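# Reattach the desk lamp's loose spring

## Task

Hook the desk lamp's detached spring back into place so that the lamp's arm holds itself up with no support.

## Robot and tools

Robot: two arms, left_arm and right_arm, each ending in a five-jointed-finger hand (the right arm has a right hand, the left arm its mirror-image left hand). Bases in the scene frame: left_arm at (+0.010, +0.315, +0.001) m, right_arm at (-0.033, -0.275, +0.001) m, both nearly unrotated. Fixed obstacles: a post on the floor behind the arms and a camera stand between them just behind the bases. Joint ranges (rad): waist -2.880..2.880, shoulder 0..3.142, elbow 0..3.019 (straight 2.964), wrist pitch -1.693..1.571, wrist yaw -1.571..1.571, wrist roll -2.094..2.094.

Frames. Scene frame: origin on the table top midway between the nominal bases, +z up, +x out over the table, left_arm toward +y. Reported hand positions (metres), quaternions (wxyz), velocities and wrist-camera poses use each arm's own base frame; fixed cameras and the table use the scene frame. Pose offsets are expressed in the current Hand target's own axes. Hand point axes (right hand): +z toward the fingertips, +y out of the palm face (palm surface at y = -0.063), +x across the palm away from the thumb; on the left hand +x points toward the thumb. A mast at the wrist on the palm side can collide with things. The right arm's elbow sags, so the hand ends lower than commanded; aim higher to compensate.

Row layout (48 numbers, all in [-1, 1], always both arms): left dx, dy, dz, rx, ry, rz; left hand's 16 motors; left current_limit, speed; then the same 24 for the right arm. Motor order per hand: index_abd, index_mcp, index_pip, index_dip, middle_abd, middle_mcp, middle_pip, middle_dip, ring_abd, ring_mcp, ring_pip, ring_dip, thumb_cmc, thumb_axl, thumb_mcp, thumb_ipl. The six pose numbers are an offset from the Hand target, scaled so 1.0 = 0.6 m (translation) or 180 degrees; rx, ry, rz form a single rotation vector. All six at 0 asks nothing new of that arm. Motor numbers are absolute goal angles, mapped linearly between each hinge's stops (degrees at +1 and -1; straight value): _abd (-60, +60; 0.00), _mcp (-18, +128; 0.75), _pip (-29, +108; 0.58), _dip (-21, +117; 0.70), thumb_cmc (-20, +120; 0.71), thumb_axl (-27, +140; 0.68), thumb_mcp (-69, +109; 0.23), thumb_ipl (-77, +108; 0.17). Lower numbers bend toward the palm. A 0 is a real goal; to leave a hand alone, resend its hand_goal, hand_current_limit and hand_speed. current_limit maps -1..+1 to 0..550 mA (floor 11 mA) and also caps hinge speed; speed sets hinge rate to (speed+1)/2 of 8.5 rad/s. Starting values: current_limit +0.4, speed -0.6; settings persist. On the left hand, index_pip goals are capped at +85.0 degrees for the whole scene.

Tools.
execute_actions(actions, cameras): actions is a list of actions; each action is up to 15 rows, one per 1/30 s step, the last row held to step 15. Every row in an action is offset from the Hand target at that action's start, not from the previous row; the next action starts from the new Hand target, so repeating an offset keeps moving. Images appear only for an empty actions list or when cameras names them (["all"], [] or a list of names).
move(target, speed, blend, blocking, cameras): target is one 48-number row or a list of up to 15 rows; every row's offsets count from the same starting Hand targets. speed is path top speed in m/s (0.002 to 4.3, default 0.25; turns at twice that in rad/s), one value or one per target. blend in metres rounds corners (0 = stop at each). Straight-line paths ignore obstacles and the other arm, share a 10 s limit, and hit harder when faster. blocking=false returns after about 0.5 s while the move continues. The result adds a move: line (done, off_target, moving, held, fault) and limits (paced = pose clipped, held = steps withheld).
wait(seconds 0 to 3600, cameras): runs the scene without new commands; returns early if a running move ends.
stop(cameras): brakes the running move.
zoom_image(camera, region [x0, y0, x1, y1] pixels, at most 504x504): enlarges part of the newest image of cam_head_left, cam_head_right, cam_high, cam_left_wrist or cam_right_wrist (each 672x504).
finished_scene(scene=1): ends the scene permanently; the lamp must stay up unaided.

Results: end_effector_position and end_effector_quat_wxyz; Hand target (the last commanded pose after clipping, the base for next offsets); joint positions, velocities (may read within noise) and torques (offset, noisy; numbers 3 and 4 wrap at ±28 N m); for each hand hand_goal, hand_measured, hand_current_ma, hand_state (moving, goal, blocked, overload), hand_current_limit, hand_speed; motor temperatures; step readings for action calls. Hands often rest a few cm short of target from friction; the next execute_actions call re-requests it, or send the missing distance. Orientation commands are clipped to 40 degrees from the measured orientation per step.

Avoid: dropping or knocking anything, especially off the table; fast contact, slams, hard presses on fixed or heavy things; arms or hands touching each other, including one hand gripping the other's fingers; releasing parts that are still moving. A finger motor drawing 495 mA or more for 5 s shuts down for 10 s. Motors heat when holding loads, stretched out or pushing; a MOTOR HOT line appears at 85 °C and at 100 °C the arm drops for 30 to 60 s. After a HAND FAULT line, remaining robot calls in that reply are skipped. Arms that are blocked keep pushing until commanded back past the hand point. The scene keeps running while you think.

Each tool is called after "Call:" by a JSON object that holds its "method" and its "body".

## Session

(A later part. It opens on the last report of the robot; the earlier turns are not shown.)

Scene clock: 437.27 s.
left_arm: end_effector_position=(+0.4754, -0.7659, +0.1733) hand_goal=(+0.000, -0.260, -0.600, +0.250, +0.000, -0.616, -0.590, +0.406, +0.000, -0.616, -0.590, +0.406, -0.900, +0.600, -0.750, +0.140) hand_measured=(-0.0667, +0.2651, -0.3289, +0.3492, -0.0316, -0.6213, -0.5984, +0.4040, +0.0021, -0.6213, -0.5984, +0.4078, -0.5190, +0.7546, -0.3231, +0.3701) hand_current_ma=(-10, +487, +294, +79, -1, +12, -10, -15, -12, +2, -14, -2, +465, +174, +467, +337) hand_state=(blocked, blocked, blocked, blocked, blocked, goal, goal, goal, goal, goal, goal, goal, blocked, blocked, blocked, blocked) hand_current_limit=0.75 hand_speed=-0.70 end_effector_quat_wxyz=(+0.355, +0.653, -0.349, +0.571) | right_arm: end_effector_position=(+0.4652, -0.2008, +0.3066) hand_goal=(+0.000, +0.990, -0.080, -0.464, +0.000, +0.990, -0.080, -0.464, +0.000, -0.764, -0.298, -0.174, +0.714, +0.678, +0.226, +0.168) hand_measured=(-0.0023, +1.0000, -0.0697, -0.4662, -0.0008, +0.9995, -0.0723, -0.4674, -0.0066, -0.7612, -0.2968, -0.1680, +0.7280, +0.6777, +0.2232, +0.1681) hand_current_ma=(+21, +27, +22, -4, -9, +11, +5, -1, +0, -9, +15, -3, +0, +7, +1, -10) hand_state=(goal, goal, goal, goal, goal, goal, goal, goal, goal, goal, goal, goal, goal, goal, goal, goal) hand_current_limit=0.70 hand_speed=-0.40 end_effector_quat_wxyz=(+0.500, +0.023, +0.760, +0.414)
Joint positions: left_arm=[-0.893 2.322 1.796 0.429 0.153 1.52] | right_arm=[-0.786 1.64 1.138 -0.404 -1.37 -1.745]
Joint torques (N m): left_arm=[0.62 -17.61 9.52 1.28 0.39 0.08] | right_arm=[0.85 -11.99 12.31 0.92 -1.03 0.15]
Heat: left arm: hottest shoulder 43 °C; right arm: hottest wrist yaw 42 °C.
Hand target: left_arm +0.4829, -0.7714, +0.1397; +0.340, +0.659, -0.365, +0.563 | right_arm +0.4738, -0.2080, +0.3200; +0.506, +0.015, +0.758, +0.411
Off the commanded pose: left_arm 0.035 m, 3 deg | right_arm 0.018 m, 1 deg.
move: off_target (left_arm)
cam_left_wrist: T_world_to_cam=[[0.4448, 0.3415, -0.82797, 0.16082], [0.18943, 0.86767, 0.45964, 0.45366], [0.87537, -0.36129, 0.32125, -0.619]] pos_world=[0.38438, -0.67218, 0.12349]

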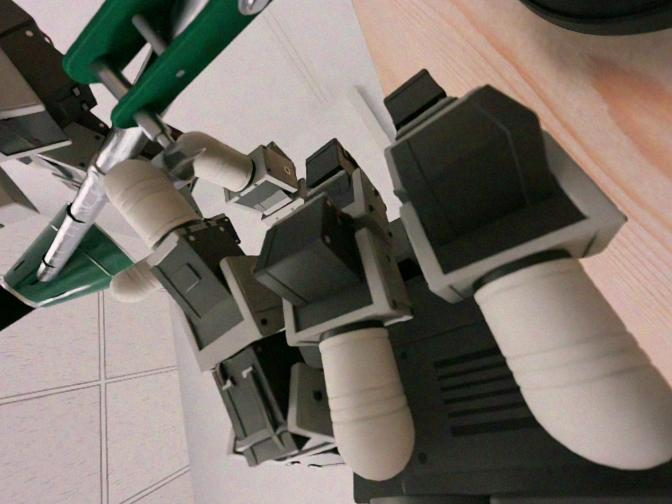

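Call:
{"method": "execute_actions", "body": {"actions": [], "cameras": ["cam_head_left", "cam_head_right", "cam_high"]}}

Call:
{"method": "zoom_image", "body": {"camera": "cam_high", "region": [142, 220, 182, 250]}}

Call:
{"method": "zoom_image", "body": {"camera": "cam_head_right", "region": [490, 220, 530, 260]}}

Call:
{"method": "zoom_image", "body": {"camera": "cam_head_left", "region": [475, 225, 515, 265]}}

Scene clock: 439.30 s.
left_arm: end_effector_position=(+0.4754, -0.7659, +0.1735) hand_goal=(+0.000, -0.260, -0.600, +0.250, +0.000, -0.616, -0.590, +0.406, +0.000, -0.616, -0.590, +0.406, -0.900, +0.600, -0.750, +0.140) hand_measured=(-0.0667, +0.2651, -0.3289, +0.3505, -0.0316, -0.6213, -0.5984, +0.4040, +0.0021, -0.6225, -0.5997, +0.4078, -0.5190, +0.7546, -0.3231, +0.3701) hand_current_ma=(-22, +475, +278, +90, -4, -1, -14, -20, +1, -4, -5, +1, +470, +173, +469, +336) hand_state=(blocked, blocked, blocked, blocked, blocked, goal, goal, goal, goal, goal, goal, goal, blocked, blocked, blocked, blocked) hand_current_limit=0.75 hand_speed=-0.70 end_effector_quat_wxyz=(+0.355, +0.653, -0.349, +0.571) | right_arm: end_effector_position=(+0.4652, -0.2008, +0.3066) hand_goal=(+0.000, +0.990, -0.080, -0.464, +0.000, +0.990, -0.080, -0.464, +0.000, -0.764, -0.298, -0.174, +0.714, +0.678, +0.226, +0.168) hand_measured=(-0.0037, +1.0000, -0.0697, -0.4662, -0.0023, +1.0000, -0.0723, -0.4674, -0.0052, -0.7612, -0.2968, -0.1668, +0.7280, +0.6767, +0.2232, +0.1681) hand_current_ma=(-1, +18, +27, -14, -17, +19, +4, -4, +2, -3, +5, +8, +6, +4, -9, +6) hand_state=(goal, goal, goal, goal, goal, goal, goal, goal, goal, goal, goal, goal, goal, goal, goal, goal) hand_current_limit=0.70 hand_speed=-0.40 end_effector_quat_wxyz=(+0.500, +0.023, +0.760, +0.414)
Joint positions: left_arm=[-0.893 2.322 1.796 0.429 0.153 1.52] | right_arm=[-0.786 1.64 1.138 -0.404 -1.37 -1.745]
Joint velocities: within noise
Joint torques (N m): left_arm=[0.56 -17.96 9.57 1.29 0.37 0.1] | right_arm=[0.85 -12.04 12.36 0.92 -1.03 0.15]
Motor temperatures (°C): left_arm=[31 43 44 30 30 31] | right_arm=[31 34 40 32 42 33]
Heat: left arm: hottest elbow 44 °C; right arm: hottest wrist yaw 42 °C.
Hand target: left_arm +0.4829, -0.7714, +0.1399; +0.340, +0.658, -0.365, +0.563 | right_arm +0.4738, -0.2080, +0.3200; +0.506, +0.015, +0.758, +0.411
Off the commanded pose: left_arm 0.035 m, 3 deg | right_arm 0.018 m, 1 deg.
Images, in order (width x height): cam_head_left 672x504, cam_head_right 672x504, cam_high 672x504.

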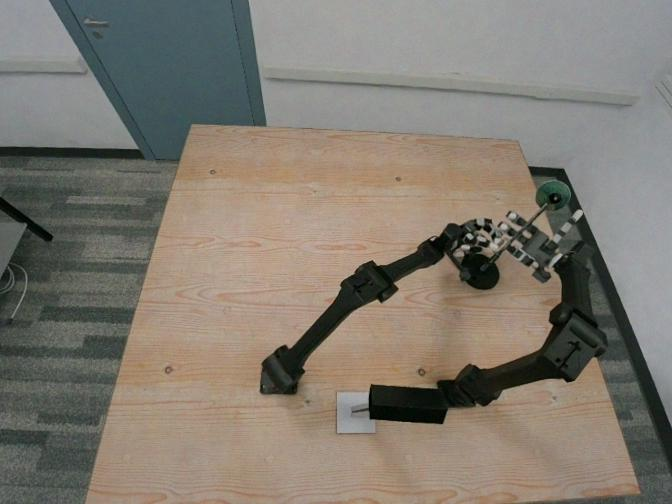

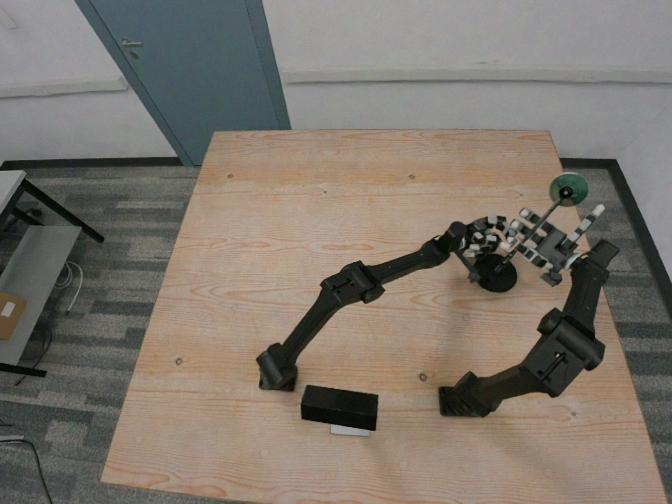

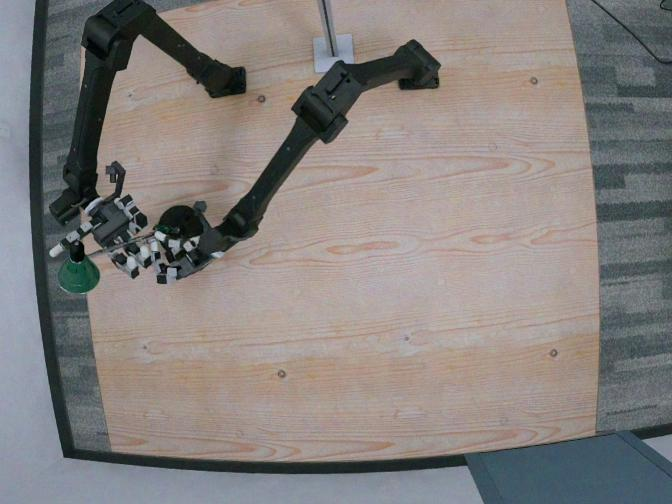

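Scaled by 12.600 from the camera's image (finer frame: 960x720).

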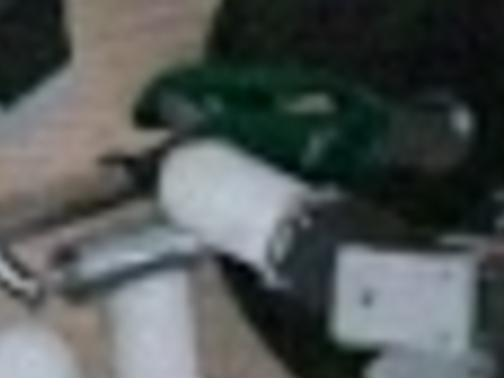

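Scaled by 12.600 from the camera's image (finer frame: 960x720).

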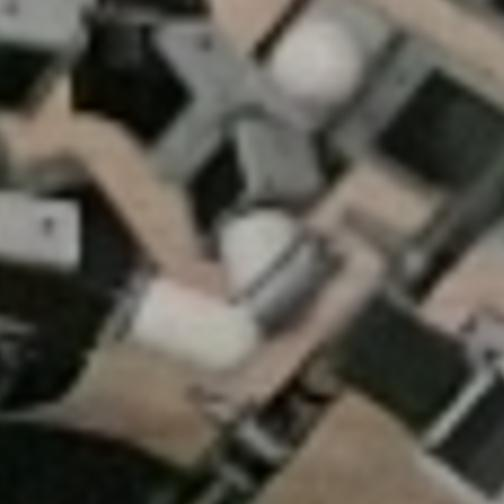

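Scaled by 12.600 from the camera's image (finer frame: 960x720).

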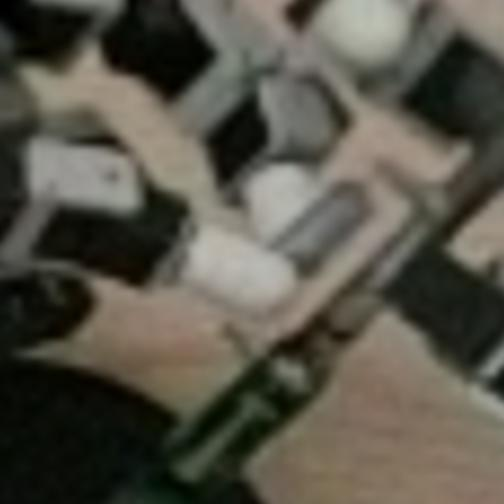

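Call:
{"method": "execute_actions", "body": {"actions": [], "cameras": ["cam_left_wrist"]}}

Call:
{"method": "zoom_image", "body": {"camera": "cam_left_wrist", "region": [40, 0, 300, 200]}}

Call:
{"method": "zoom_image", "body": {"camera": "cam_left_wrist", "region": [60, 0, 180, 100]}}

Call:
{"method": "zoom_image", "body": {"camera": "cam_left_wrist", "region": [150, 0, 270, 100]}}

Scene clock: 444.20 s.
left_arm: end_effector_position=(+0.4754, -0.7659, +0.1735) hand_goal=(+0.000, -0.260, -0.600, +0.250, +0.000, -0.616, -0.590, +0.406, +0.000, -0.616, -0.590, +0.406, -0.900, +0.600, -0.750, +0.140) hand_measured=(-0.0667, +0.2651, -0.3289, +0.3492, -0.0316, -0.6213, -0.5997, +0.4040, +0.0036, -0.6213, -0.5984, +0.4078, -0.5190, +0.7546, -0.3221, +0.3701) hand_current_ma=(-14, +482, +277, +79, -5, +8, -7, -2, +4, +2, -4, -8, +455, +178, +478, +348) hand_state=(blocked, blocked, blocked, blocked, blocked, goal, goal, goal, goal, goal, goal, goal, blocked, blocked, blocked, blocked) hand_current_limit=0.75 hand_speed=-0.70 end_effector_quat_wxyz=(+0.355, +0.653, -0.349, +0.571) | right_arm: end_effector_position=(+0.4652, -0.2008, +0.3066) hand_goal=(+0.000, +0.990, -0.080, -0.464, +0.000, +0.990, -0.080, -0.464, +0.000, -0.764, -0.298, -0.174, +0.714, +0.678, +0.226, +0.168) hand_measured=(-0.0037, +0.9995, -0.0684, -0.4649, -0.0023, +0.9995, -0.0710, -0.4662, -0.0052, -0.7612, -0.2956, -0.1680, +0.7280, +0.6767, +0.2242, +0.1672) hand_current_ma=(+13, +18, +15, +0, -1, +32, -3, +18, -11, -10, +11, +9, +9, +12, +5, -9) hand_state=(goal, goal, goal, goal, goal, goal, goal, goal, goal, goal, goal, goal, goal, goal, goal, goal) hand_current_limit=0.70 hand_speed=-0.40 end_effector_quat_wxyz=(+0.500, +0.023, +0.760, +0.414)
Joint positions: left_arm=[-0.893 2.322 1.796 0.429 0.153 1.52] | right_arm=[-0.786 1.64 1.138 -0.404 -1.37 -1.745]
Joint velocities: within noise
Joint torques (N m): left_arm=[0.5 -17.79 9.58 1.25 0.38 0.08] | right_arm=[0.91 -11.99 12.33 0.94 -1.02 0.15]
Motor temperatures (°C): left_arm=[31 43 44 30 30 31] | right_arm=[31 34 40 32 42 33]
Heat: left arm: hottest elbow 44 °C; right arm: hottest wrist yaw 42 °C.
Hand target: left_arm +0.4829, -0.7714, +0.1399; +0.340, +0.658, -0.365, +0.563 | right_arm +0.4738, -0.2080, +0.3200; +0.506, +0.015, +0.758, +0.411
Off the commanded pose: left_arm 0.035 m, 3 deg | right_arm 0.018 m, 1 deg.
camera_calibration:
cam_left_wrist: T_world_to_cam=[[0.4451, 0.34109, -0.82797, 0.16055], [0.18963, 0.86774, 0.45942, 0.4537], [0.87517, -0.3615, 0.32155, -0.61916]] pos_world=[0.38438, -0.67228, 0.12359]
Images, in order (width x height): cam_left_wrist 672x504.

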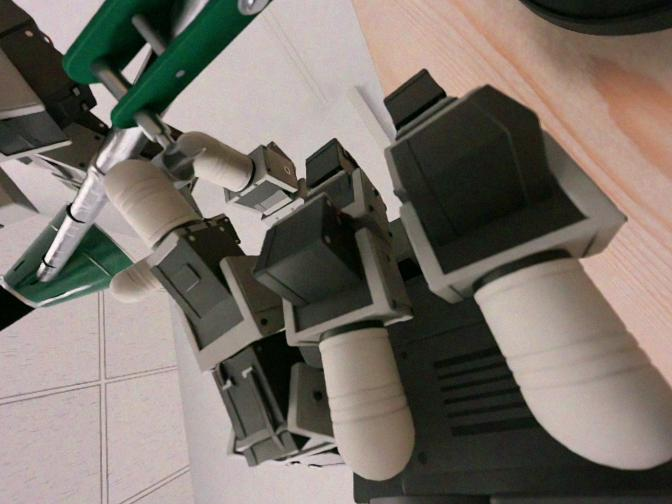

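Scaled by 1.938 from the camera's image (finer frame: 960x720).

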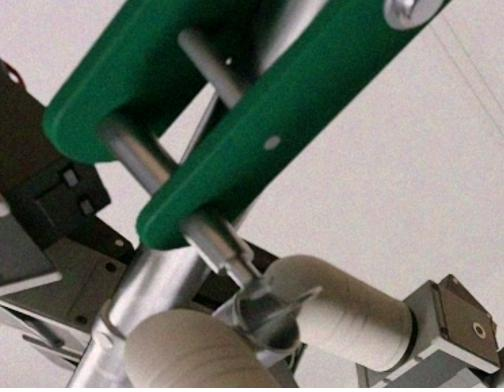

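Scaled by 4.200 from the camera's image (finer frame: 960x720).

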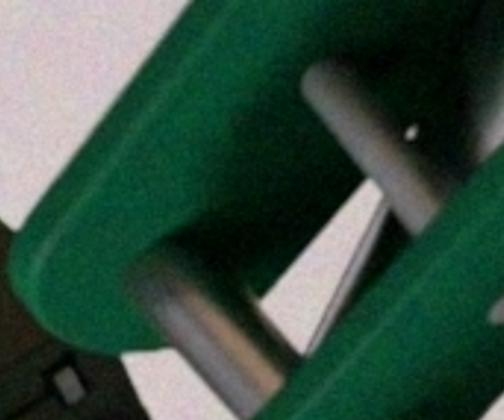

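Scaled by 4.200 from the camera's image (finer frame: 960x720).

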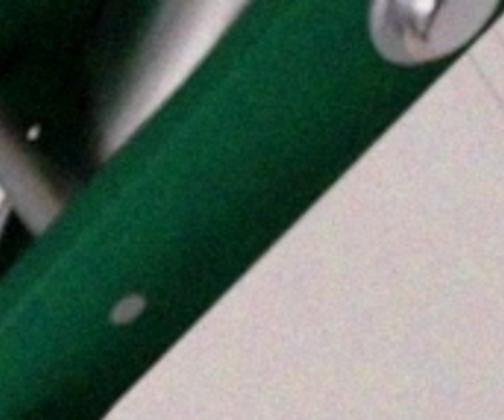

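Call:
{"method": "zoom_image", "body": {"camera": "cam_left_wrist", "region": [90, 90, 230, 195]}}

Call:
{"method": "execute_actions", "body": {"actions": [], "cameras": ["cam_head_left", "cam_head_right", "cam_high"]}}

Call:
{"method": "zoom_image", "body": {"camera": "cam_head_right", "region": [480, 215, 540, 275]}}

Call:
{"method": "zoom_image", "body": {"camera": "cam_head_left", "region": [465, 215, 525, 275]}}

Scaled by 3.600 from the camera's image (finer frame: 960x720).

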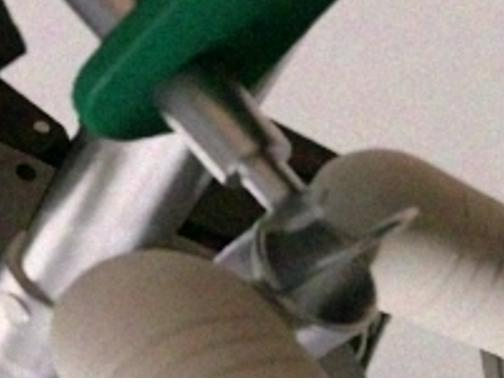

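Scene clock: 446.23 s.
left_arm: end_effector_position=(+0.4754, -0.7659, +0.1735) hand_goal=(+0.000, -0.260, -0.600, +0.250, +0.000, -0.616, -0.590, +0.406, +0.000, -0.616, -0.590, +0.406, -0.900, +0.600, -0.750, +0.140) hand_measured=(-0.0667, +0.2638, -0.3289, +0.3492, -0.0316, -0.6201, -0.5984, +0.4040, +0.0021, -0.6213, -0.5997, +0.4078, -0.5190, +0.7546, -0.3231, +0.3701) hand_current_ma=(-13, +466, +281, +91, -1, +11, -4, -13, +5, +1, -5, -8, +470, +175, +474, +349) hand_state=(blocked, blocked, blocked, blocked, blocked, goal, goal, goal, goal, goal, goal, goal, blocked, blocked, blocked, blocked) hand_current_limit=0.75 hand_speed=-0.70 end_effector_quat_wxyz=(+0.355, +0.653, -0.349, +0.571) | right_arm: end_effector_position=(+0.4652, -0.2008, +0.3066) hand_goal=(+0.000, +0.990, -0.080, -0.464, +0.000, +0.990, -0.080, -0.464, +0.000, -0.764, -0.298, -0.174, +0.714, +0.678, +0.226, +0.168) hand_measured=(-0.0023, +1.0000, -0.0697, -0.4649, -0.0023, +1.0000, -0.0710, -0.4662, -0.0052, -0.7624, -0.2968, -0.1680, +0.7280, +0.6777, +0.2242, +0.1681) hand_current_ma=(+10, +28, +16, +6, +4, +16, +5, +11, -4, -31, +8, +7, +25, +8, -2, -9) hand_state=(goal, goal, goal, goal, goal, goal, goal, goal, goal, goal, goal, goal, goal, goal, goal, goal) hand_current_limit=0.70 hand_speed=-0.40 end_effector_quat_wxyz=(+0.500, +0.023, +0.760, +0.414)
Joint positions: left_arm=[-0.893 2.322 1.796 0.429 0.153 1.52] | right_arm=[-0.786 1.64 1.138 -0.404 -1.37 -1.745]
Joint velocities: within noise
Joint torques (N m): left_arm=[0.44 -17.9 9.62 1.25 0.39 0.08] | right_arm=[0.85 -11.93 12.3 0.92 -1.02 0.15]
Motor temperatures (°C): left_arm=[31 44 44 30 30 31] | right_arm=[31 34 40 32 42 33]
Heat: left arm: hottest shoulder 44 °C; right arm: hottest wrist yaw 42 °C.
Hand target: left_arm +0.4829, -0.7714, +0.1399; +0.340, +0.658, -0.365, +0.563 | right_arm +0.4738, -0.2080, +0.3200; +0.506, +0.015, +0.758, +0.411
Off the commanded pose: left_arm 0.035 m, 3 deg | right_arm 0.018 m, 1 deg.
Images, in order (width x height): cam_head_left 672x504, cam_head_right 672x504, cam_high 672x504.

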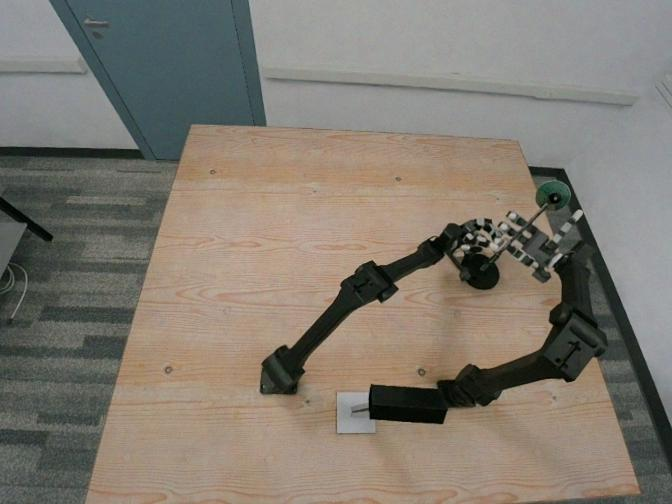

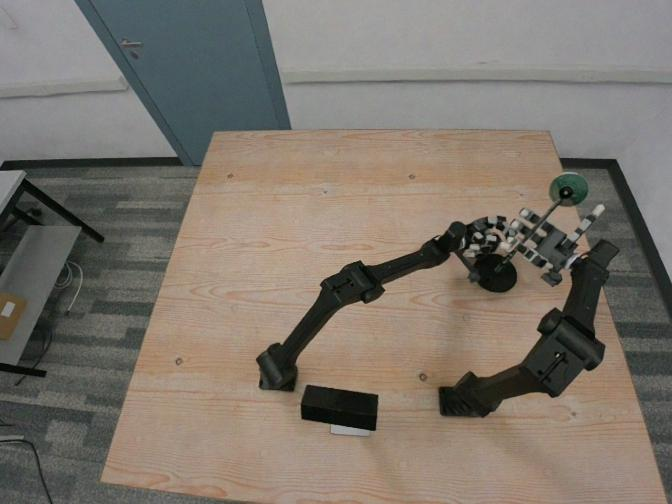

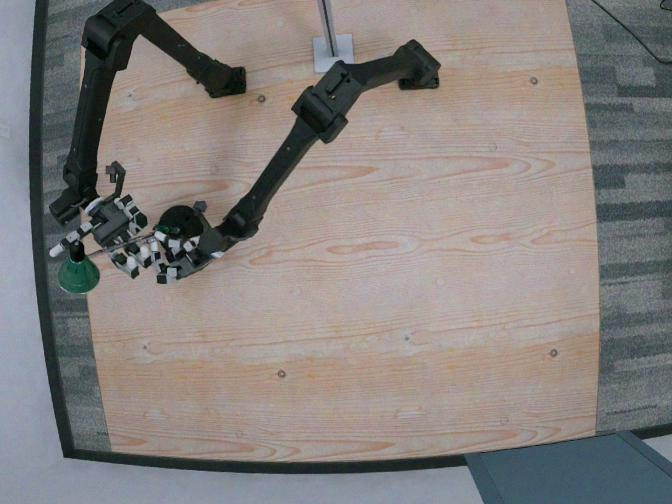

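Scaled by 8.400 from the camera's image (finer frame: 960x720).

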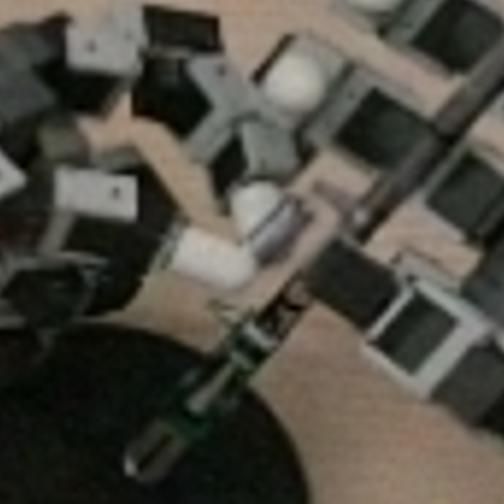

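Scaled by 8.400 from the camera's image (finer frame: 960x720).

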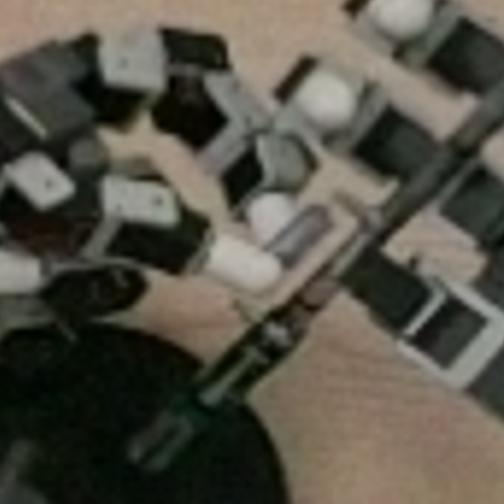

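Call:
{"method": "move", "body": {"target": [-0.0023, 0.0042, -0.016, 0,0,0, 0,-0.26,-0.60,0.25, 0,-0.616,-0.59,0.406, 0,-0.616,-0.59,0.406, -0.90,0.60,-0.75,0.14, 0.75,-0.7, 0,0,0,0,0,0, 0,0.99,-0.08,-0.464, 0,0.99,-0.08,-0.464, 0,-0.764,-0.298,-0.174, 0.714,0.678,0.226,0.168, 0.7,-0.4], "speed": 0.02, "cameras": ["cam_left_wrist"]}}

Call:
{"method": "zoom_image", "body": {"camera": "cam_left_wrist", "region": [130, 100, 230, 190]}}

Scene clock: 452.27 s.
left_arm: end_effector_position=(+0.4754, -0.7659, +0.1735) hand_goal=(+0.000, -0.260, -0.600, +0.250, +0.000, -0.616, -0.590, +0.406, +0.000, -0.616, -0.590, +0.406, -0.900, +0.600, -0.750, +0.140) hand_measured=(-0.0667, +0.2651, -0.3289, +0.3492, -0.0316, -0.6213, -0.5984, +0.4040, +0.0021, -0.6225, -0.5997, +0.4078, -0.5190, +0.7546, -0.3231, +0.3701) hand_current_ma=(-27, +468, +282, +90, -3, +6, -28, -15, -7, -10, -4, +3, +473, +177, +474, +342) hand_state=(blocked, blocked, blocked, blocked, blocked, goal, goal, goal, goal, goal, goal, goal, blocked, blocked, blocked, blocked) hand_current_limit=0.75 hand_speed=-0.70 end_effector_quat_wxyz=(+0.355, +0.653, -0.349, +0.571) | right_arm: end_effector_position=(+0.4652, -0.2008, +0.3066) hand_goal=(+0.000, +0.990, -0.080, -0.464, +0.000, +0.990, -0.080, -0.464, +0.000, -0.764, -0.298, -0.174, +0.714, +0.678, +0.226, +0.168) hand_measured=(-0.0023, +1.0000, -0.0684, -0.4662, -0.0008, +1.0000, -0.0723, -0.4674, -0.0052, -0.7612, -0.2968, -0.1668, +0.7280, +0.6777, +0.2242, +0.1672) hand_current_ma=(+11, +12, +16, -8, -8, +29, +6, -6, -4, -3, +16, -1, +18, +6, +0, -12) hand_state=(goal, goal, goal, goal, goal, goal, goal, goal, goal, goal, goal, goal, goal, goal, goal, goal) hand_current_limit=0.70 hand_speed=-0.40 end_effector_quat_wxyz=(+0.500, +0.023, +0.760, +0.414)
Joint positions: left_arm=[-0.893 2.322 1.796 0.429 0.153 1.52] | right_arm=[-0.786 1.64 1.138 -0.404 -1.37 -1.745]
Joint torques (N m): left_arm=[0.44 -19.37 6.97 2.03 0.35 0.09] | right_arm=[0.85 -12.16 12.33 0.94 -1.02 0.16]
Heat: left arm: hottest shoulder 44 °C; right arm: hottest elbow 41 °C.
Hand target: left_arm +0.4758, -0.7643, +0.1399; +0.340, +0.658, -0.365, +0.563 | right_arm +0.4738, -0.2080, +0.3200; +0.506, +0.015, +0.758, +0.411
Off the commanded pose: left_arm 0.034 m, 3 deg | right_arm 0.018 m, 1 deg.
move: off_target (left_arm)
cam_left_wrist: T_world_to_cam=[[0.4451, 0.34109, -0.82797, 0.16055], [0.18963, 0.86774, 0.45942, 0.4537], [0.87517, -0.3615, 0.32155, -0.61916]] pos_world=[0.38438, -0.67228, 0.12359]

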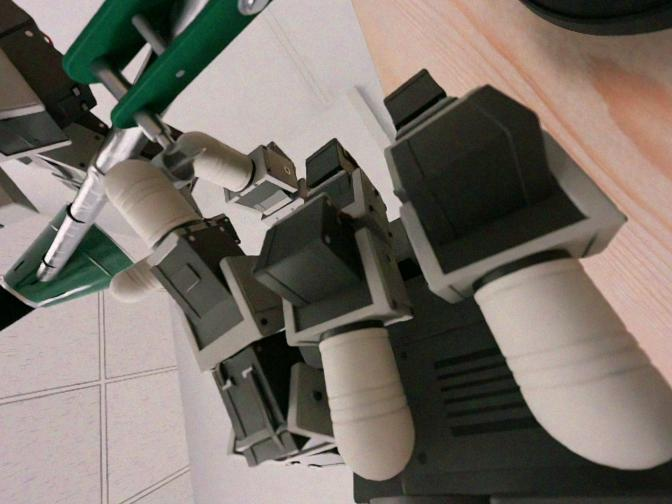

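Scaled by 5.040 from the camera's image (finer frame: 960x720).

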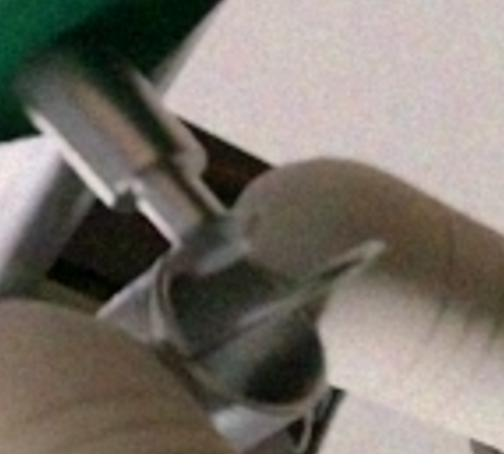

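Call:
{"method": "move", "body": {"target": [-0.0017, 0.0032, -0.012, 0,0,0, 0,-0.26,-0.60,0.25, 0,-0.616,-0.59,0.406, 0,-0.616,-0.59,0.406, -0.90,0.60,-0.75,0.14, 0.75,-0.7, 0,0,0,0,0,0, 0,0.99,-0.08,-0.464, 0,0.99,-0.08,-0.464, 0,-0.764,-0.298,-0.174, 0.714,0.678,0.226,0.168, 0.7,-0.4], "speed": 0.02, "cameras": ["cam_left_wrist"]}}

Call:
{"method": "zoom_image", "body": {"camera": "cam_left_wrist", "region": [130, 100, 230, 190]}}

Scene clock: 453.30 s.
left_arm: end_effector_position=(+0.4747, -0.7650, +0.1733) hand_goal=(+0.000, -0.260, -0.600, +0.250, +0.000, -0.616, -0.590, +0.406, +0.000, -0.616, -0.590, +0.406, -0.900, +0.600, -0.750, +0.140) hand_measured=(-0.0594, +0.2651, -0.3289, +0.3492, -0.0316, -0.6213, -0.5984, +0.4040, +0.0021, -0.6213, -0.5984, +0.4078, -0.5190, +0.7546, -0.3231, +0.3701) hand_current_ma=(-13, +478, +286, +78, -5, +11, -13, -7, -5, -3, -1, +7, +455, +175, +486, +329) hand_state=(blocked, blocked, blocked, blocked, blocked, goal, goal, goal, goal, goal, goal, goal, blocked, blocked, blocked, blocked) hand_current_limit=0.75 hand_speed=-0.70 end_effector_quat_wxyz=(+0.356, +0.651, -0.348, +0.573) | right_arm: end_effector_position=(+0.4652, -0.2008, +0.3066) hand_goal=(+0.000, +0.990, -0.080, -0.464, +0.000, +0.990, -0.080, -0.464, +0.000, -0.764, -0.298, -0.174, +0.714, +0.678, +0.226, +0.168) hand_measured=(-0.0023, +0.9995, -0.0684, -0.4662, -0.0008, +0.9995, -0.0710, -0.4674, -0.0052, -0.7612, -0.2956, -0.1668, +0.7280, +0.6767, +0.2242, +0.1681) hand_current_ma=(+10, +28, +13, -10, +2, +18, +1, +7, -1, -21, +4, +0, +18, +12, +4, -9) hand_state=(goal, goal, goal, goal, goal, goal, goal, goal, goal, goal, goal, goal, goal, goal, goal, goal) hand_current_limit=0.70 hand_speed=-0.40 end_effector_quat_wxyz=(+0.500, +0.023, +0.760, +0.414)
Joint positions: left_arm=[-0.893 2.321 1.791 0.439 0.153 1.52] | right_arm=[-0.786 1.64 1.138 -0.404 -1.37 -1.745]
Joint torques (N m): left_arm=[0.21 -19.9 5.27 2.21 0.32 0.1] | right_arm=[0.79 -11.93 12.31 0.92 -1.03 0.15]
Heat: left arm: hottest shoulder 44 °C; right arm: hottest elbow 41 °C.
Hand target: left_arm +0.4705, -0.7590, +0.1398; +0.340, +0.659, -0.365, +0.563 | right_arm +0.4738, -0.2080, +0.3200; +0.506, +0.015, +0.758, +0.411
Off the commanded pose: left_arm 0.034 m, 3 deg | right_arm 0.018 m, 1 deg.
move: off_target (left_arm)
cam_left_wrist: T_world_to_cam=[[0.44795, 0.3376, -0.82787, 0.1564], [0.18811, 0.86965, 0.45643, 0.4558], [0.87405, -0.36019, 0.32605, -0.61745]] pos_world=[0.38388, -0.67158, 0.12277]

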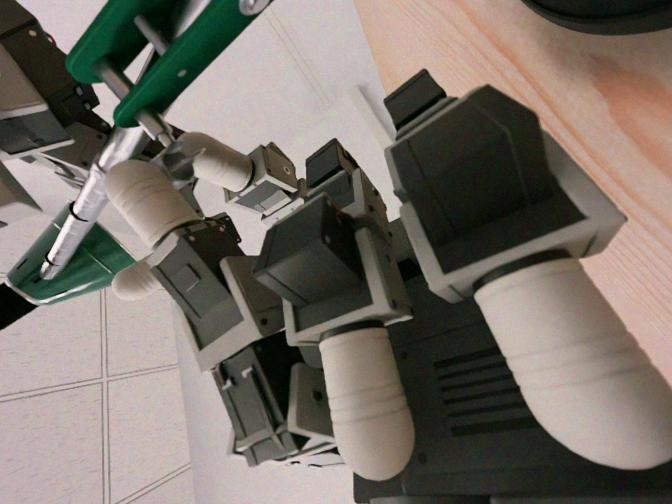

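Scaled by 5.040 from the camera's image (finer frame: 960x720).

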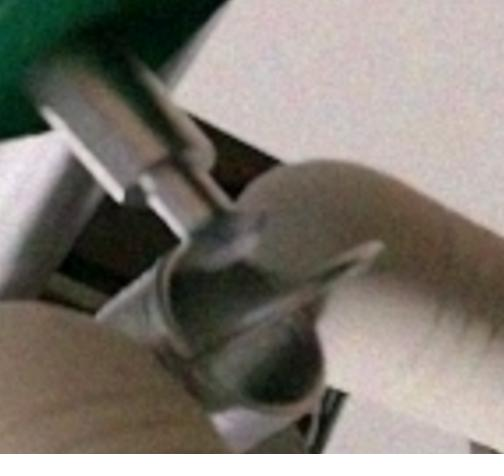

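Call:
{"method": "move", "body": {"target": [-0.0014, 0.0026, -0.0096, 0,0,0, 0,-0.26,-0.60,0.25, 0,-0.616,-0.59,0.406, 0,-0.616,-0.59,0.406, -0.90,0.60,-0.75,0.14, 0.75,-0.7, 0,0,0,0,0,0, 0,0.99,-0.08,-0.464, 0,0.99,-0.08,-0.464, 0,-0.764,-0.298,-0.174, 0.714,0.678,0.226,0.168, 0.7,-0.4], "speed": 0.02, "cameras": ["cam_left_wrist"]}}

Call:
{"method": "zoom_image", "body": {"camera": "cam_left_wrist", "region": [130, 100, 230, 190]}}

Scene clock: 454.37 s.
left_arm: end_effector_position=(+0.4715, -0.7608, +0.1751) hand_goal=(+0.000, -0.260, -0.600, +0.250, +0.000, -0.616, -0.590, +0.406, +0.000, -0.616, -0.590, +0.406, -0.900, +0.600, -0.750, +0.140) hand_measured=(-0.0594, +0.2663, -0.3289, +0.3492, -0.0316, -0.6201, -0.5997, +0.4040, +0.0036, -0.6213, -0.5997, +0.4078, -0.5178, +0.7557, -0.3241, +0.3701) hand_current_ma=(-18, +461, +288, +88, -5, +8, -16, -12, -9, -4, -13, +4, +465, +186, +460, +339) hand_state=(blocked, blocked, blocked, blocked, blocked, goal, goal, goal, goal, goal, goal, goal, blocked, blocked, blocked, blocked) hand_current_limit=0.75 hand_speed=-0.70 end_effector_quat_wxyz=(+0.356, +0.651, -0.347, +0.574) | right_arm: end_effector_position=(+0.4652, -0.2008, +0.3066) hand_goal=(+0.000, +0.990, -0.080, -0.464, +0.000, +0.990, -0.080, -0.464, +0.000, -0.764, -0.298, -0.174, +0.714, +0.678, +0.226, +0.168) hand_measured=(-0.0023, +1.0000, -0.0684, -0.4649, -0.0023, +1.0000, -0.0710, -0.4674, -0.0052, -0.7612, -0.2956, -0.1668, +0.7280, +0.6777, +0.2242, +0.1672) hand_current_ma=(+10, +8, +5, -13, -5, +24, -8, +9, -1, +0, +2, +6, +22, +4, -13, -4) hand_state=(goal, goal, goal, goal, goal, goal, goal, goal, goal, goal, goal, goal, goal, goal, goal, goal) hand_current_limit=0.70 hand_speed=-0.40 end_effector_quat_wxyz=(+0.500, +0.023, +0.760, +0.414)
Joint positions: left_arm=[-0.893 2.307 1.766 0.452 0.153 1.519] | right_arm=[-0.786 1.64 1.138 -0.404 -1.37 -1.745]
Joint torques (N m): left_arm=[0.21 -20.07 5.07 2.09 0.31 0.13] | right_arm=[0.91 -11.99 12.3 0.94 -1.03 0.16]
Heat: left arm: hottest shoulder 44 °C; right arm: hottest elbow 41 °C.
Hand target: left_arm +0.4663, -0.7548, +0.1399; +0.340, +0.659, -0.365, +0.563 | right_arm +0.4738, -0.2080, +0.3200; +0.506, +0.015, +0.758, +0.411
Off the commanded pose: left_arm 0.036 m, 3 deg | right_arm 0.018 m, 1 deg.
move: off_target (left_arm)
cam_left_wrist: T_world_to_cam=[[0.44825, 0.33589, -0.8284, 0.15657], [0.18705, 0.87096, 0.45436, 0.4538], [0.87412, -0.35862, 0.32759, -0.61278]] pos_world=[0.38058, -0.66759, 0.12426]

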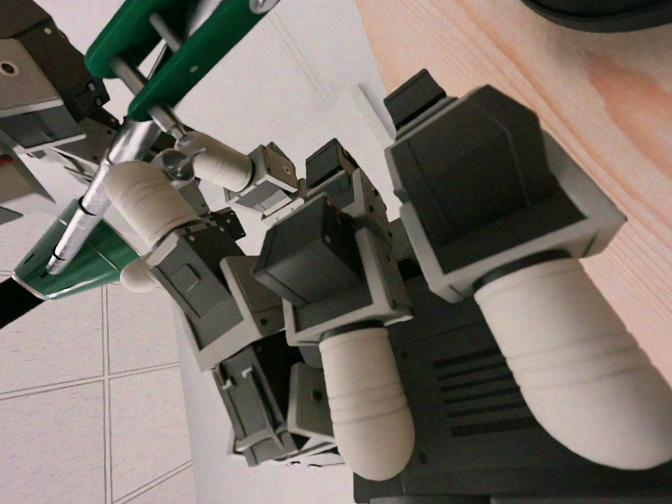

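Scaled by 5.040 from the camera's image (finer frame: 960x720).

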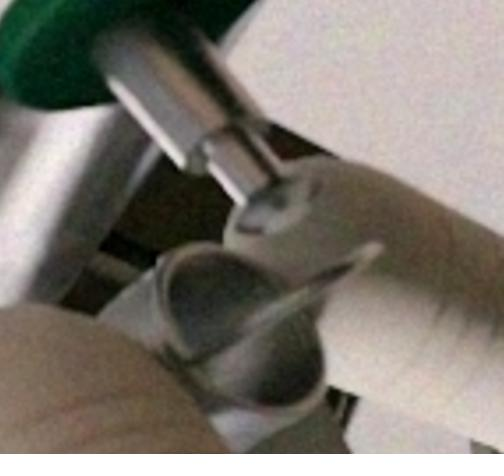

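Call:
{"method": "move", "body": {"target": [0, 0.0145, 0.0039, 0,0,0, 0,-0.26,-0.60,0.25, 0,-0.616,-0.59,0.406, 0,-0.616,-0.59,0.406, -0.90,0.60,-0.75,0.14, 0.75,-0.7, 0,0,0,0,0,0, 0,0.99,-0.08,-0.464, 0,0.99,-0.08,-0.464, 0,-0.764,-0.298,-0.174, 0.714,0.678,0.226,0.168, 0.7,-0.4], "speed": 0.02, "cameras": ["cam_left_wrist"]}}

Call:
{"method": "zoom_image", "body": {"camera": "cam_left_wrist", "region": [130, 100, 230, 190]}}

Scene clock: 456.10 s.
left_arm: end_effector_position=(+0.4734, -0.7605, +0.1752) hand_goal=(+0.000, -0.260, -0.600, +0.250, +0.000, -0.616, -0.590, +0.406, +0.000, -0.616, -0.590, +0.406, -0.900, +0.600, -0.750, +0.140) hand_measured=(-0.0594, +0.2663, -0.3289, +0.3492, -0.0316, -0.6213, -0.5997, +0.4040, +0.0036, -0.6213, -0.5997, +0.4078, -0.5178, +0.7557, -0.3231, +0.3701) hand_current_ma=(-15, +475, +290, +89, -7, +9, -6, -2, -8, -5, -7, +2, +462, +172, +469, +338) hand_state=(blocked, blocked, blocked, blocked, blocked, goal, goal, goal, goal, goal, goal, goal, blocked, blocked, blocked, blocked) hand_current_limit=0.75 hand_speed=-0.70 end_effector_quat_wxyz=(+0.353, +0.652, -0.344, +0.576) | right_arm: end_effector_position=(+0.4652, -0.2008, +0.3066) hand_goal=(+0.000, +0.990, -0.080, -0.464, +0.000, +0.990, -0.080, -0.464, +0.000, -0.764, -0.298, -0.174, +0.714, +0.678, +0.226, +0.168) hand_measured=(-0.0023, +0.9995, -0.0684, -0.4649, -0.0023, +1.0000, -0.0710, -0.4674, -0.0052, -0.7612, -0.2956, -0.1668, +0.7280, +0.6767, +0.2242, +0.1681) hand_current_ma=(+24, +10, +10, -10, +0, +15, +4, +5, -4, +0, +11, +13, +16, +5, -6, -6) hand_state=(goal, goal, goal, goal, goal, goal, goal, goal, goal, goal, goal, goal, goal, goal, goal, goal) hand_current_limit=0.70 hand_speed=-0.40 end_effector_quat_wxyz=(+0.500, +0.023, +0.760, +0.414)
Joint positions: left_arm=[-0.893 2.306 1.765 0.452 0.142 1.519] | right_arm=[-0.786 1.64 1.138 -0.404 -1.37 -1.745]
Joint torques (N m): left_arm=[-0.91 -20.13 5.24 2.15 0.26 0.09] | right_arm=[0.91 -11.99 12.3 0.92 -1.03 0.15]
Heat: left arm: hottest shoulder 44 °C; right arm: hottest elbow 41 °C.
Hand target: left_arm +0.4599, -0.7611, +0.1400; +0.340, +0.658, -0.365, +0.563 | right_arm +0.4738, -0.2080, +0.3200; +0.506, +0.015, +0.758, +0.411
Off the commanded pose: left_arm 0.038 m, 3 deg | right_arm 0.018 m, 1 deg.
move: off_target (left_arm)
cam_left_wrist: T_world_to_cam=[[0.44561, 0.34065, -0.82788, 0.16043], [0.17766, 0.87273, 0.45473, 0.45886], [0.87742, -0.34972, 0.32837, -0.60936]] pos_world=[0.38165, -0.66822, 0.12426]

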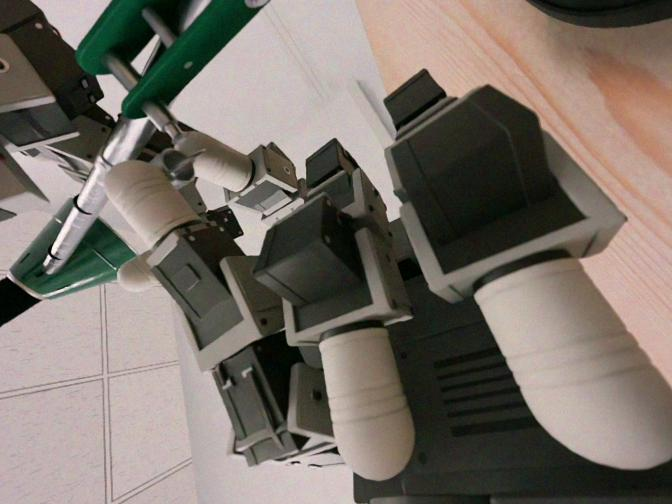

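Scaled by 5.040 from the camera's image (finer frame: 960x720).

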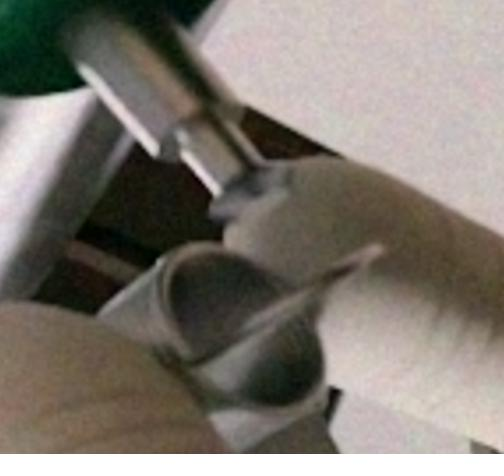

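Call:
{"method": "move", "body": {"target": [0, 0.0081, 0.0022, 0,0,0, 0,-0.26,-0.60,0.25, 0,-0.616,-0.59,0.406, 0,-0.616,-0.59,0.406, -0.90,0.60,-0.75,0.14, 0.75,-0.7, 0,0,0,0,0,0, 0,0.99,-0.08,-0.464, 0,0.99,-0.08,-0.464, 0,-0.764,-0.298,-0.174, 0.714,0.678,0.226,0.168, 0.7,-0.4], "speed": 0.02, "cameras": ["cam_left_wrist"]}}

Call:
{"method": "zoom_image", "body": {"camera": "cam_left_wrist", "region": [130, 100, 230, 190]}}

Scene clock: 457.10 s.
left_arm: end_effector_position=(+0.4720, -0.7622, +0.1752) hand_goal=(+0.000, -0.260, -0.600, +0.250, +0.000, -0.616, -0.590, +0.406, +0.000, -0.616, -0.590, +0.406, -0.900, +0.600, -0.750, +0.140) hand_measured=(-0.0594, +0.2663, -0.3289, +0.3492, -0.0301, -0.6213, -0.5997, +0.4040, +0.0021, -0.6225, -0.5997, +0.4078, -0.5178, +0.7557, -0.3231, +0.3701) hand_current_ma=(-5, +469, +292, +86, -10, +1, -15, -4, -3, -5, +1, +3, +469, +183, +477, +345) hand_state=(blocked, blocked, blocked, blocked, blocked, goal, goal, goal, goal, goal, goal, goal, blocked, blocked, blocked, blocked) hand_current_limit=0.75 hand_speed=-0.70 end_effector_quat_wxyz=(+0.352, +0.653, -0.343, +0.576) | right_arm: end_effector_position=(+0.4652, -0.2008, +0.3066) hand_goal=(+0.000, +0.990, -0.080, -0.464, +0.000, +0.990, -0.080, -0.464, +0.000, -0.764, -0.298, -0.174, +0.714, +0.678, +0.226, +0.168) hand_measured=(-0.0023, +0.9995, -0.0684, -0.4649, -0.0023, +1.0000, -0.0723, -0.4662, -0.0066, -0.7612, -0.2968, -0.1680, +0.7280, +0.6767, +0.2242, +0.1672) hand_current_ma=(+5, +21, +4, -7, +1, +20, +11, +4, +13, -15, +14, +10, +0, +22, -8, -11) hand_state=(goal, goal, goal, goal, goal, goal, goal, goal, goal, goal, goal, goal, goal, goal, goal, goal) hand_current_limit=0.70 hand_speed=-0.40 end_effector_quat_wxyz=(+0.500, +0.023, +0.760, +0.414)
Joint positions: left_arm=[-0.897 2.306 1.765 0.452 0.135 1.518] | right_arm=[-0.786 1.64 1.138 -0.404 -1.37 -1.745]
Joint torques (N m): left_arm=[-1.26 -19.96 5.42 2.14 0.28 0.11] | right_arm=[0.85 -11.93 12.31 0.91 -1.03 0.15]
Heat: left arm: hottest shoulder 44 °C; right arm: hottest elbow 41 °C.
Hand target: left_arm +0.4565, -0.7646, +0.1400; +0.340, +0.659, -0.365, +0.563 | right_arm +0.4738, -0.2080, +0.3200; +0.506, +0.015, +0.758, +0.411
Off the commanded pose: left_arm 0.039 m, 3 deg | right_arm 0.018 m, 1 deg.
move: off_target (left_arm)
cam_left_wrist: T_world_to_cam=[[0.44419, 0.34241, -0.82792, 0.16365], [0.17432, 0.8734, 0.45474, 0.46266], [0.87881, -0.34631, 0.32826, -0.60671]] pos_world=[0.37984, -0.67023, 0.12426]

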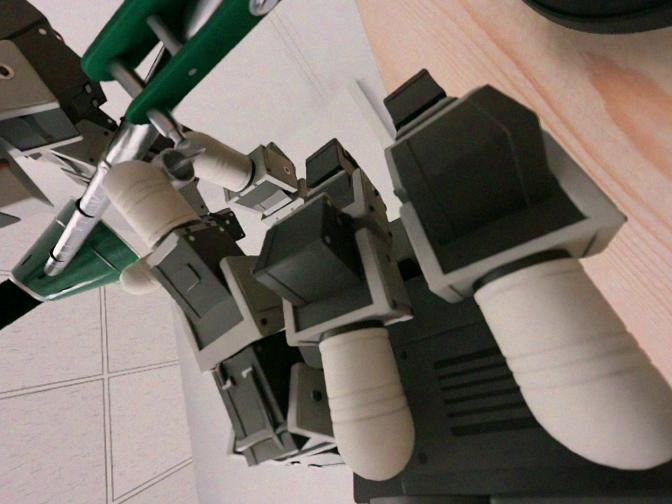

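Scaled by 5.040 from the camera's image (finer frame: 960x720).

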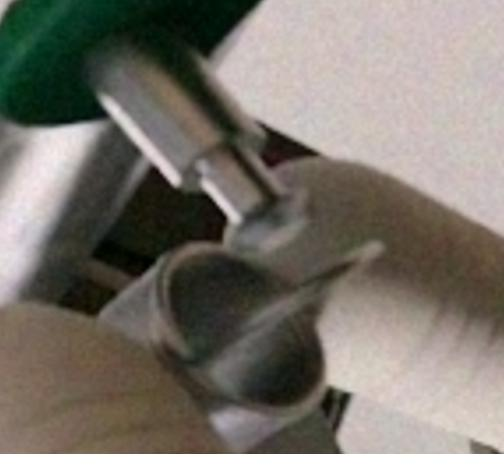

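Call:
{"method": "move", "body": {"target": [0, 0.0081, 0.0022, 0,0,0, 0,-0.26,-0.60,0.25, 0,-0.616,-0.59,0.406, 0,-0.616,-0.59,0.406, -0.90,0.60,-0.75,0.14, 0.75,-0.7, 0,0,0,0,0,0, 0,0.99,-0.08,-0.464, 0,0.99,-0.08,-0.464, 0,-0.764,-0.298,-0.174, 0.714,0.678,0.226,0.168, 0.7,-0.4], "speed": 0.02, "cameras": ["cam_left_wrist"]}}

Call:
{"method": "zoom_image", "body": {"camera": "cam_left_wrist", "region": [130, 100, 230, 190]}}

Scene clock: 458.03 s.
left_arm: end_effector_position=(+0.4705, -0.7639, +0.1752) hand_goal=(+0.000, -0.260, -0.600, +0.250, +0.000, -0.616, -0.590, +0.406, +0.000, -0.616, -0.590, +0.406, -0.900, +0.600, -0.750, +0.140) hand_measured=(-0.0594, +0.2651, -0.3289, +0.3492, -0.0316, -0.6213, -0.5984, +0.4040, +0.0036, -0.6213, -0.5984, +0.4078, -0.5190, +0.7546, -0.3231, +0.3701) hand_current_ma=(-16, +474, +287, +87, -6, +2, -19, -12, +1, -3, -13, -18, +458, +176, +472, +339) hand_state=(blocked, blocked, blocked, blocked, blocked, goal, goal, goal, goal, goal, goal, goal, blocked, blocked, blocked, blocked) hand_current_limit=0.75 hand_speed=-0.70 end_effector_quat_wxyz=(+0.351, +0.653, -0.342, +0.577) | right_arm: end_effector_position=(+0.4652, -0.2008, +0.3066) hand_goal=(+0.000, +0.990, -0.080, -0.464, +0.000, +0.990, -0.080, -0.464, +0.000, -0.764, -0.298, -0.174, +0.714, +0.678, +0.226, +0.168) hand_measured=(-0.0023, +0.9995, -0.0684, -0.4662, -0.0008, +1.0000, -0.0710, -0.4662, -0.0052, -0.7612, -0.2968, -0.1680, +0.7280, +0.6777, +0.2252, +0.1672) hand_current_ma=(+9, +24, +9, -1, +9, +31, -3, +16, -8, +6, +15, +5, +12, +12, +4, -8) hand_state=(goal, goal, goal, goal, goal, goal, goal, goal, goal, goal, goal, goal, goal, goal, goal, goal) hand_current_limit=0.70 hand_speed=-0.40 end_effector_quat_wxyz=(+0.500, +0.023, +0.760, +0.414)
Joint positions: left_arm=[-0.901 2.306 1.765 0.452 0.127 1.518] | right_arm=[-0.786 1.64 1.138 -0.404 -1.37 -1.745]
Joint torques (N m): left_arm=[-1.49 -19.84 5.61 2.09 0.3 0.1] | right_arm=[0.91 -11.93 12.34 0.94 -1.03 0.15]
Heat: left arm: hottest shoulder 44 °C; right arm: hottest elbow 42 °C.
Hand target: left_arm +0.4530, -0.7682, +0.1400; +0.340, +0.659, -0.365, +0.563 | right_arm +0.4738, -0.2080, +0.3200; +0.506, +0.015, +0.758, +0.411
Off the commanded pose: left_arm 0.039 m, 3 deg | right_arm 0.018 m, 1 deg.
move: off_target (left_arm)
cam_left_wrist: T_world_to_cam=[[0.44308, 0.34413, -0.8278, 0.16669], [0.17124, 0.8739, 0.45495, 0.4662], [0.87997, -0.34334, 0.32828, -0.60425]] pos_world=[0.37803, -0.67224, 0.12426]

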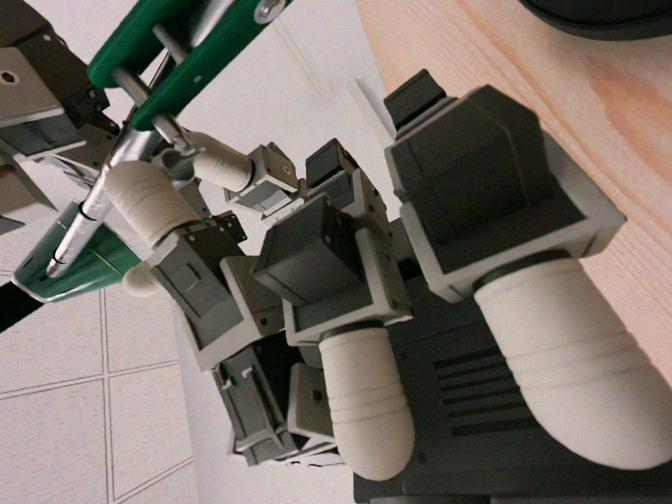

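Scaled by 5.040 from the camera's image (finer frame: 960x720).

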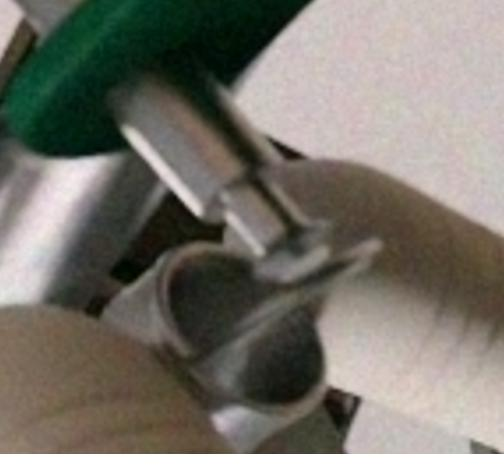

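Call:
{"method": "zoom_image", "body": {"camera": "cam_left_wrist", "region": [150, 135, 215, 190]}}

Scaled by 7.754 from the camera's image (finer frame: 960x720).

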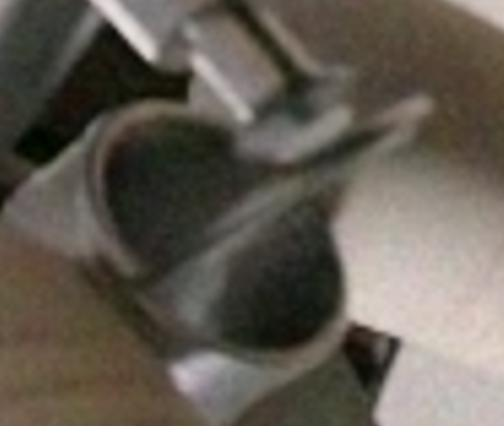

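Call:
{"method": "move", "body": {"target": [0, 0.0065, 0.0017, 0,0,0, 0,-0.26,-0.60,0.25, 0,-0.616,-0.59,0.406, 0,-0.616,-0.59,0.406, -0.90,0.60,-0.75,0.14, 0.75,-0.7, 0,0,0,0,0,0, 0,0.99,-0.08,-0.464, 0,0.99,-0.08,-0.464, 0,-0.764,-0.298,-0.174, 0.714,0.678,0.226,0.168, 0.7,-0.4], "speed": 0.02, "cameras": ["cam_left_wrist"]}}

Call:
{"method": "zoom_image", "body": {"camera": "cam_left_wrist", "region": [150, 135, 215, 190]}}

Scene clock: 460.80 s.
left_arm: end_effector_position=(+0.4692, -0.7652, +0.1752) hand_goal=(+0.000, -0.260, -0.600, +0.250, +0.000, -0.616, -0.590, +0.406, +0.000, -0.616, -0.590, +0.406, -0.900, +0.600, -0.750, +0.140) hand_measured=(-0.0594, +0.2663, -0.3289, +0.3492, -0.0316, -0.6213, -0.5997, +0.4040, +0.0021, -0.6213, -0.5997, +0.4078, -0.5190, +0.7546, -0.3231, +0.3691) hand_current_ma=(-16, +460, +286, +80, -15, +0, -22, -6, -2, -11, -7, -11, +462, +183, +469, +337) hand_state=(blocked, blocked, blocked, blocked, blocked, goal, goal, goal, goal, goal, goal, goal, blocked, blocked, blocked, blocked) hand_current_limit=0.75 hand_speed=-0.70 end_effector_quat_wxyz=(+0.350, +0.654, -0.341, +0.577) | right_arm: end_effector_position=(+0.4652, -0.2008, +0.3066) hand_goal=(+0.000, +0.990, -0.080, -0.464, +0.000, +0.990, -0.080, -0.464, +0.000, -0.764, -0.298, -0.174, +0.714, +0.678, +0.226, +0.168) hand_measured=(-0.0023, +0.9995, -0.0697, -0.4649, -0.0008, +0.9995, -0.0723, -0.4662, -0.0052, -0.7612, -0.2956, -0.1680, +0.7280, +0.6777, +0.2242, +0.1672) hand_current_ma=(-4, +13, +11, -8, -14, +22, -3, +11, +3, -13, +19, -2, +18, +0, -8, -6) hand_state=(goal, goal, goal, goal, goal, goal, goal, goal, goal, goal, goal, goal, goal, goal, goal, goal) hand_current_limit=0.70 hand_speed=-0.40 end_effector_quat_wxyz=(+0.500, +0.023, +0.760, +0.414)
Joint positions: left_arm=[-0.904 2.306 1.765 0.452 0.122 1.517] | right_arm=[-0.786 1.64 1.138 -0.404 -1.37 -1.745]
Joint torques (N m): left_arm=[-1.44 -19.66 5.72 2.04 0.29 0.1] | right_arm=[0.85 -11.99 12.31 0.94 -1.03 0.14]
Heat: left arm: hottest shoulder 44 °C; right arm: hottest elbow 42 °C.
Hand target: left_arm +0.4499, -0.7711, +0.1400; +0.340, +0.658, -0.365, +0.563 | right_arm +0.4738, -0.2080, +0.3200; +0.506, +0.015, +0.758, +0.411
Off the commanded pose: left_arm 0.040 m, 3 deg | right_arm 0.018 m, 1 deg.
move: off_target (left_arm)
cam_left_wrist: T_world_to_cam=[[0.44204, 0.34504, -0.82798, 0.16891], [0.16934, 0.87436, 0.45477, 0.46883], [0.88087, -0.34123, 0.32808, -0.60234]] pos_world=[0.37653, -0.67374, 0.12426]

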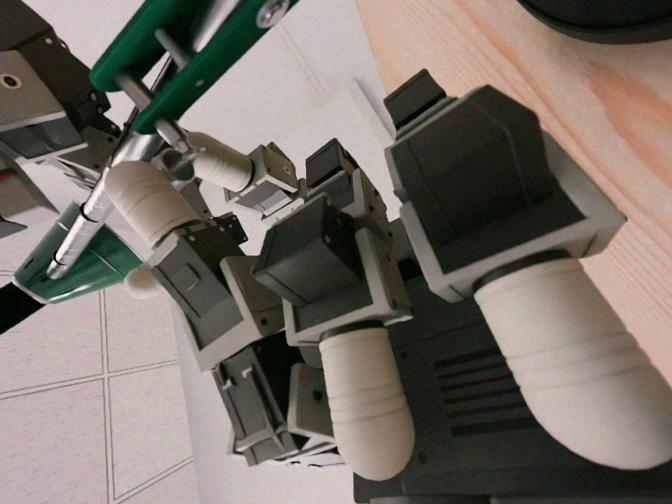

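Scaled by 7.754 from the camera's image (finer frame: 960x720).

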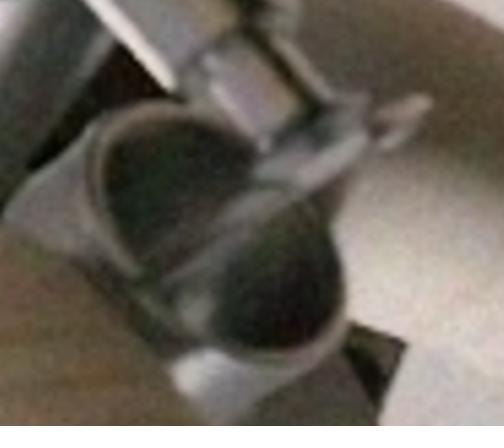

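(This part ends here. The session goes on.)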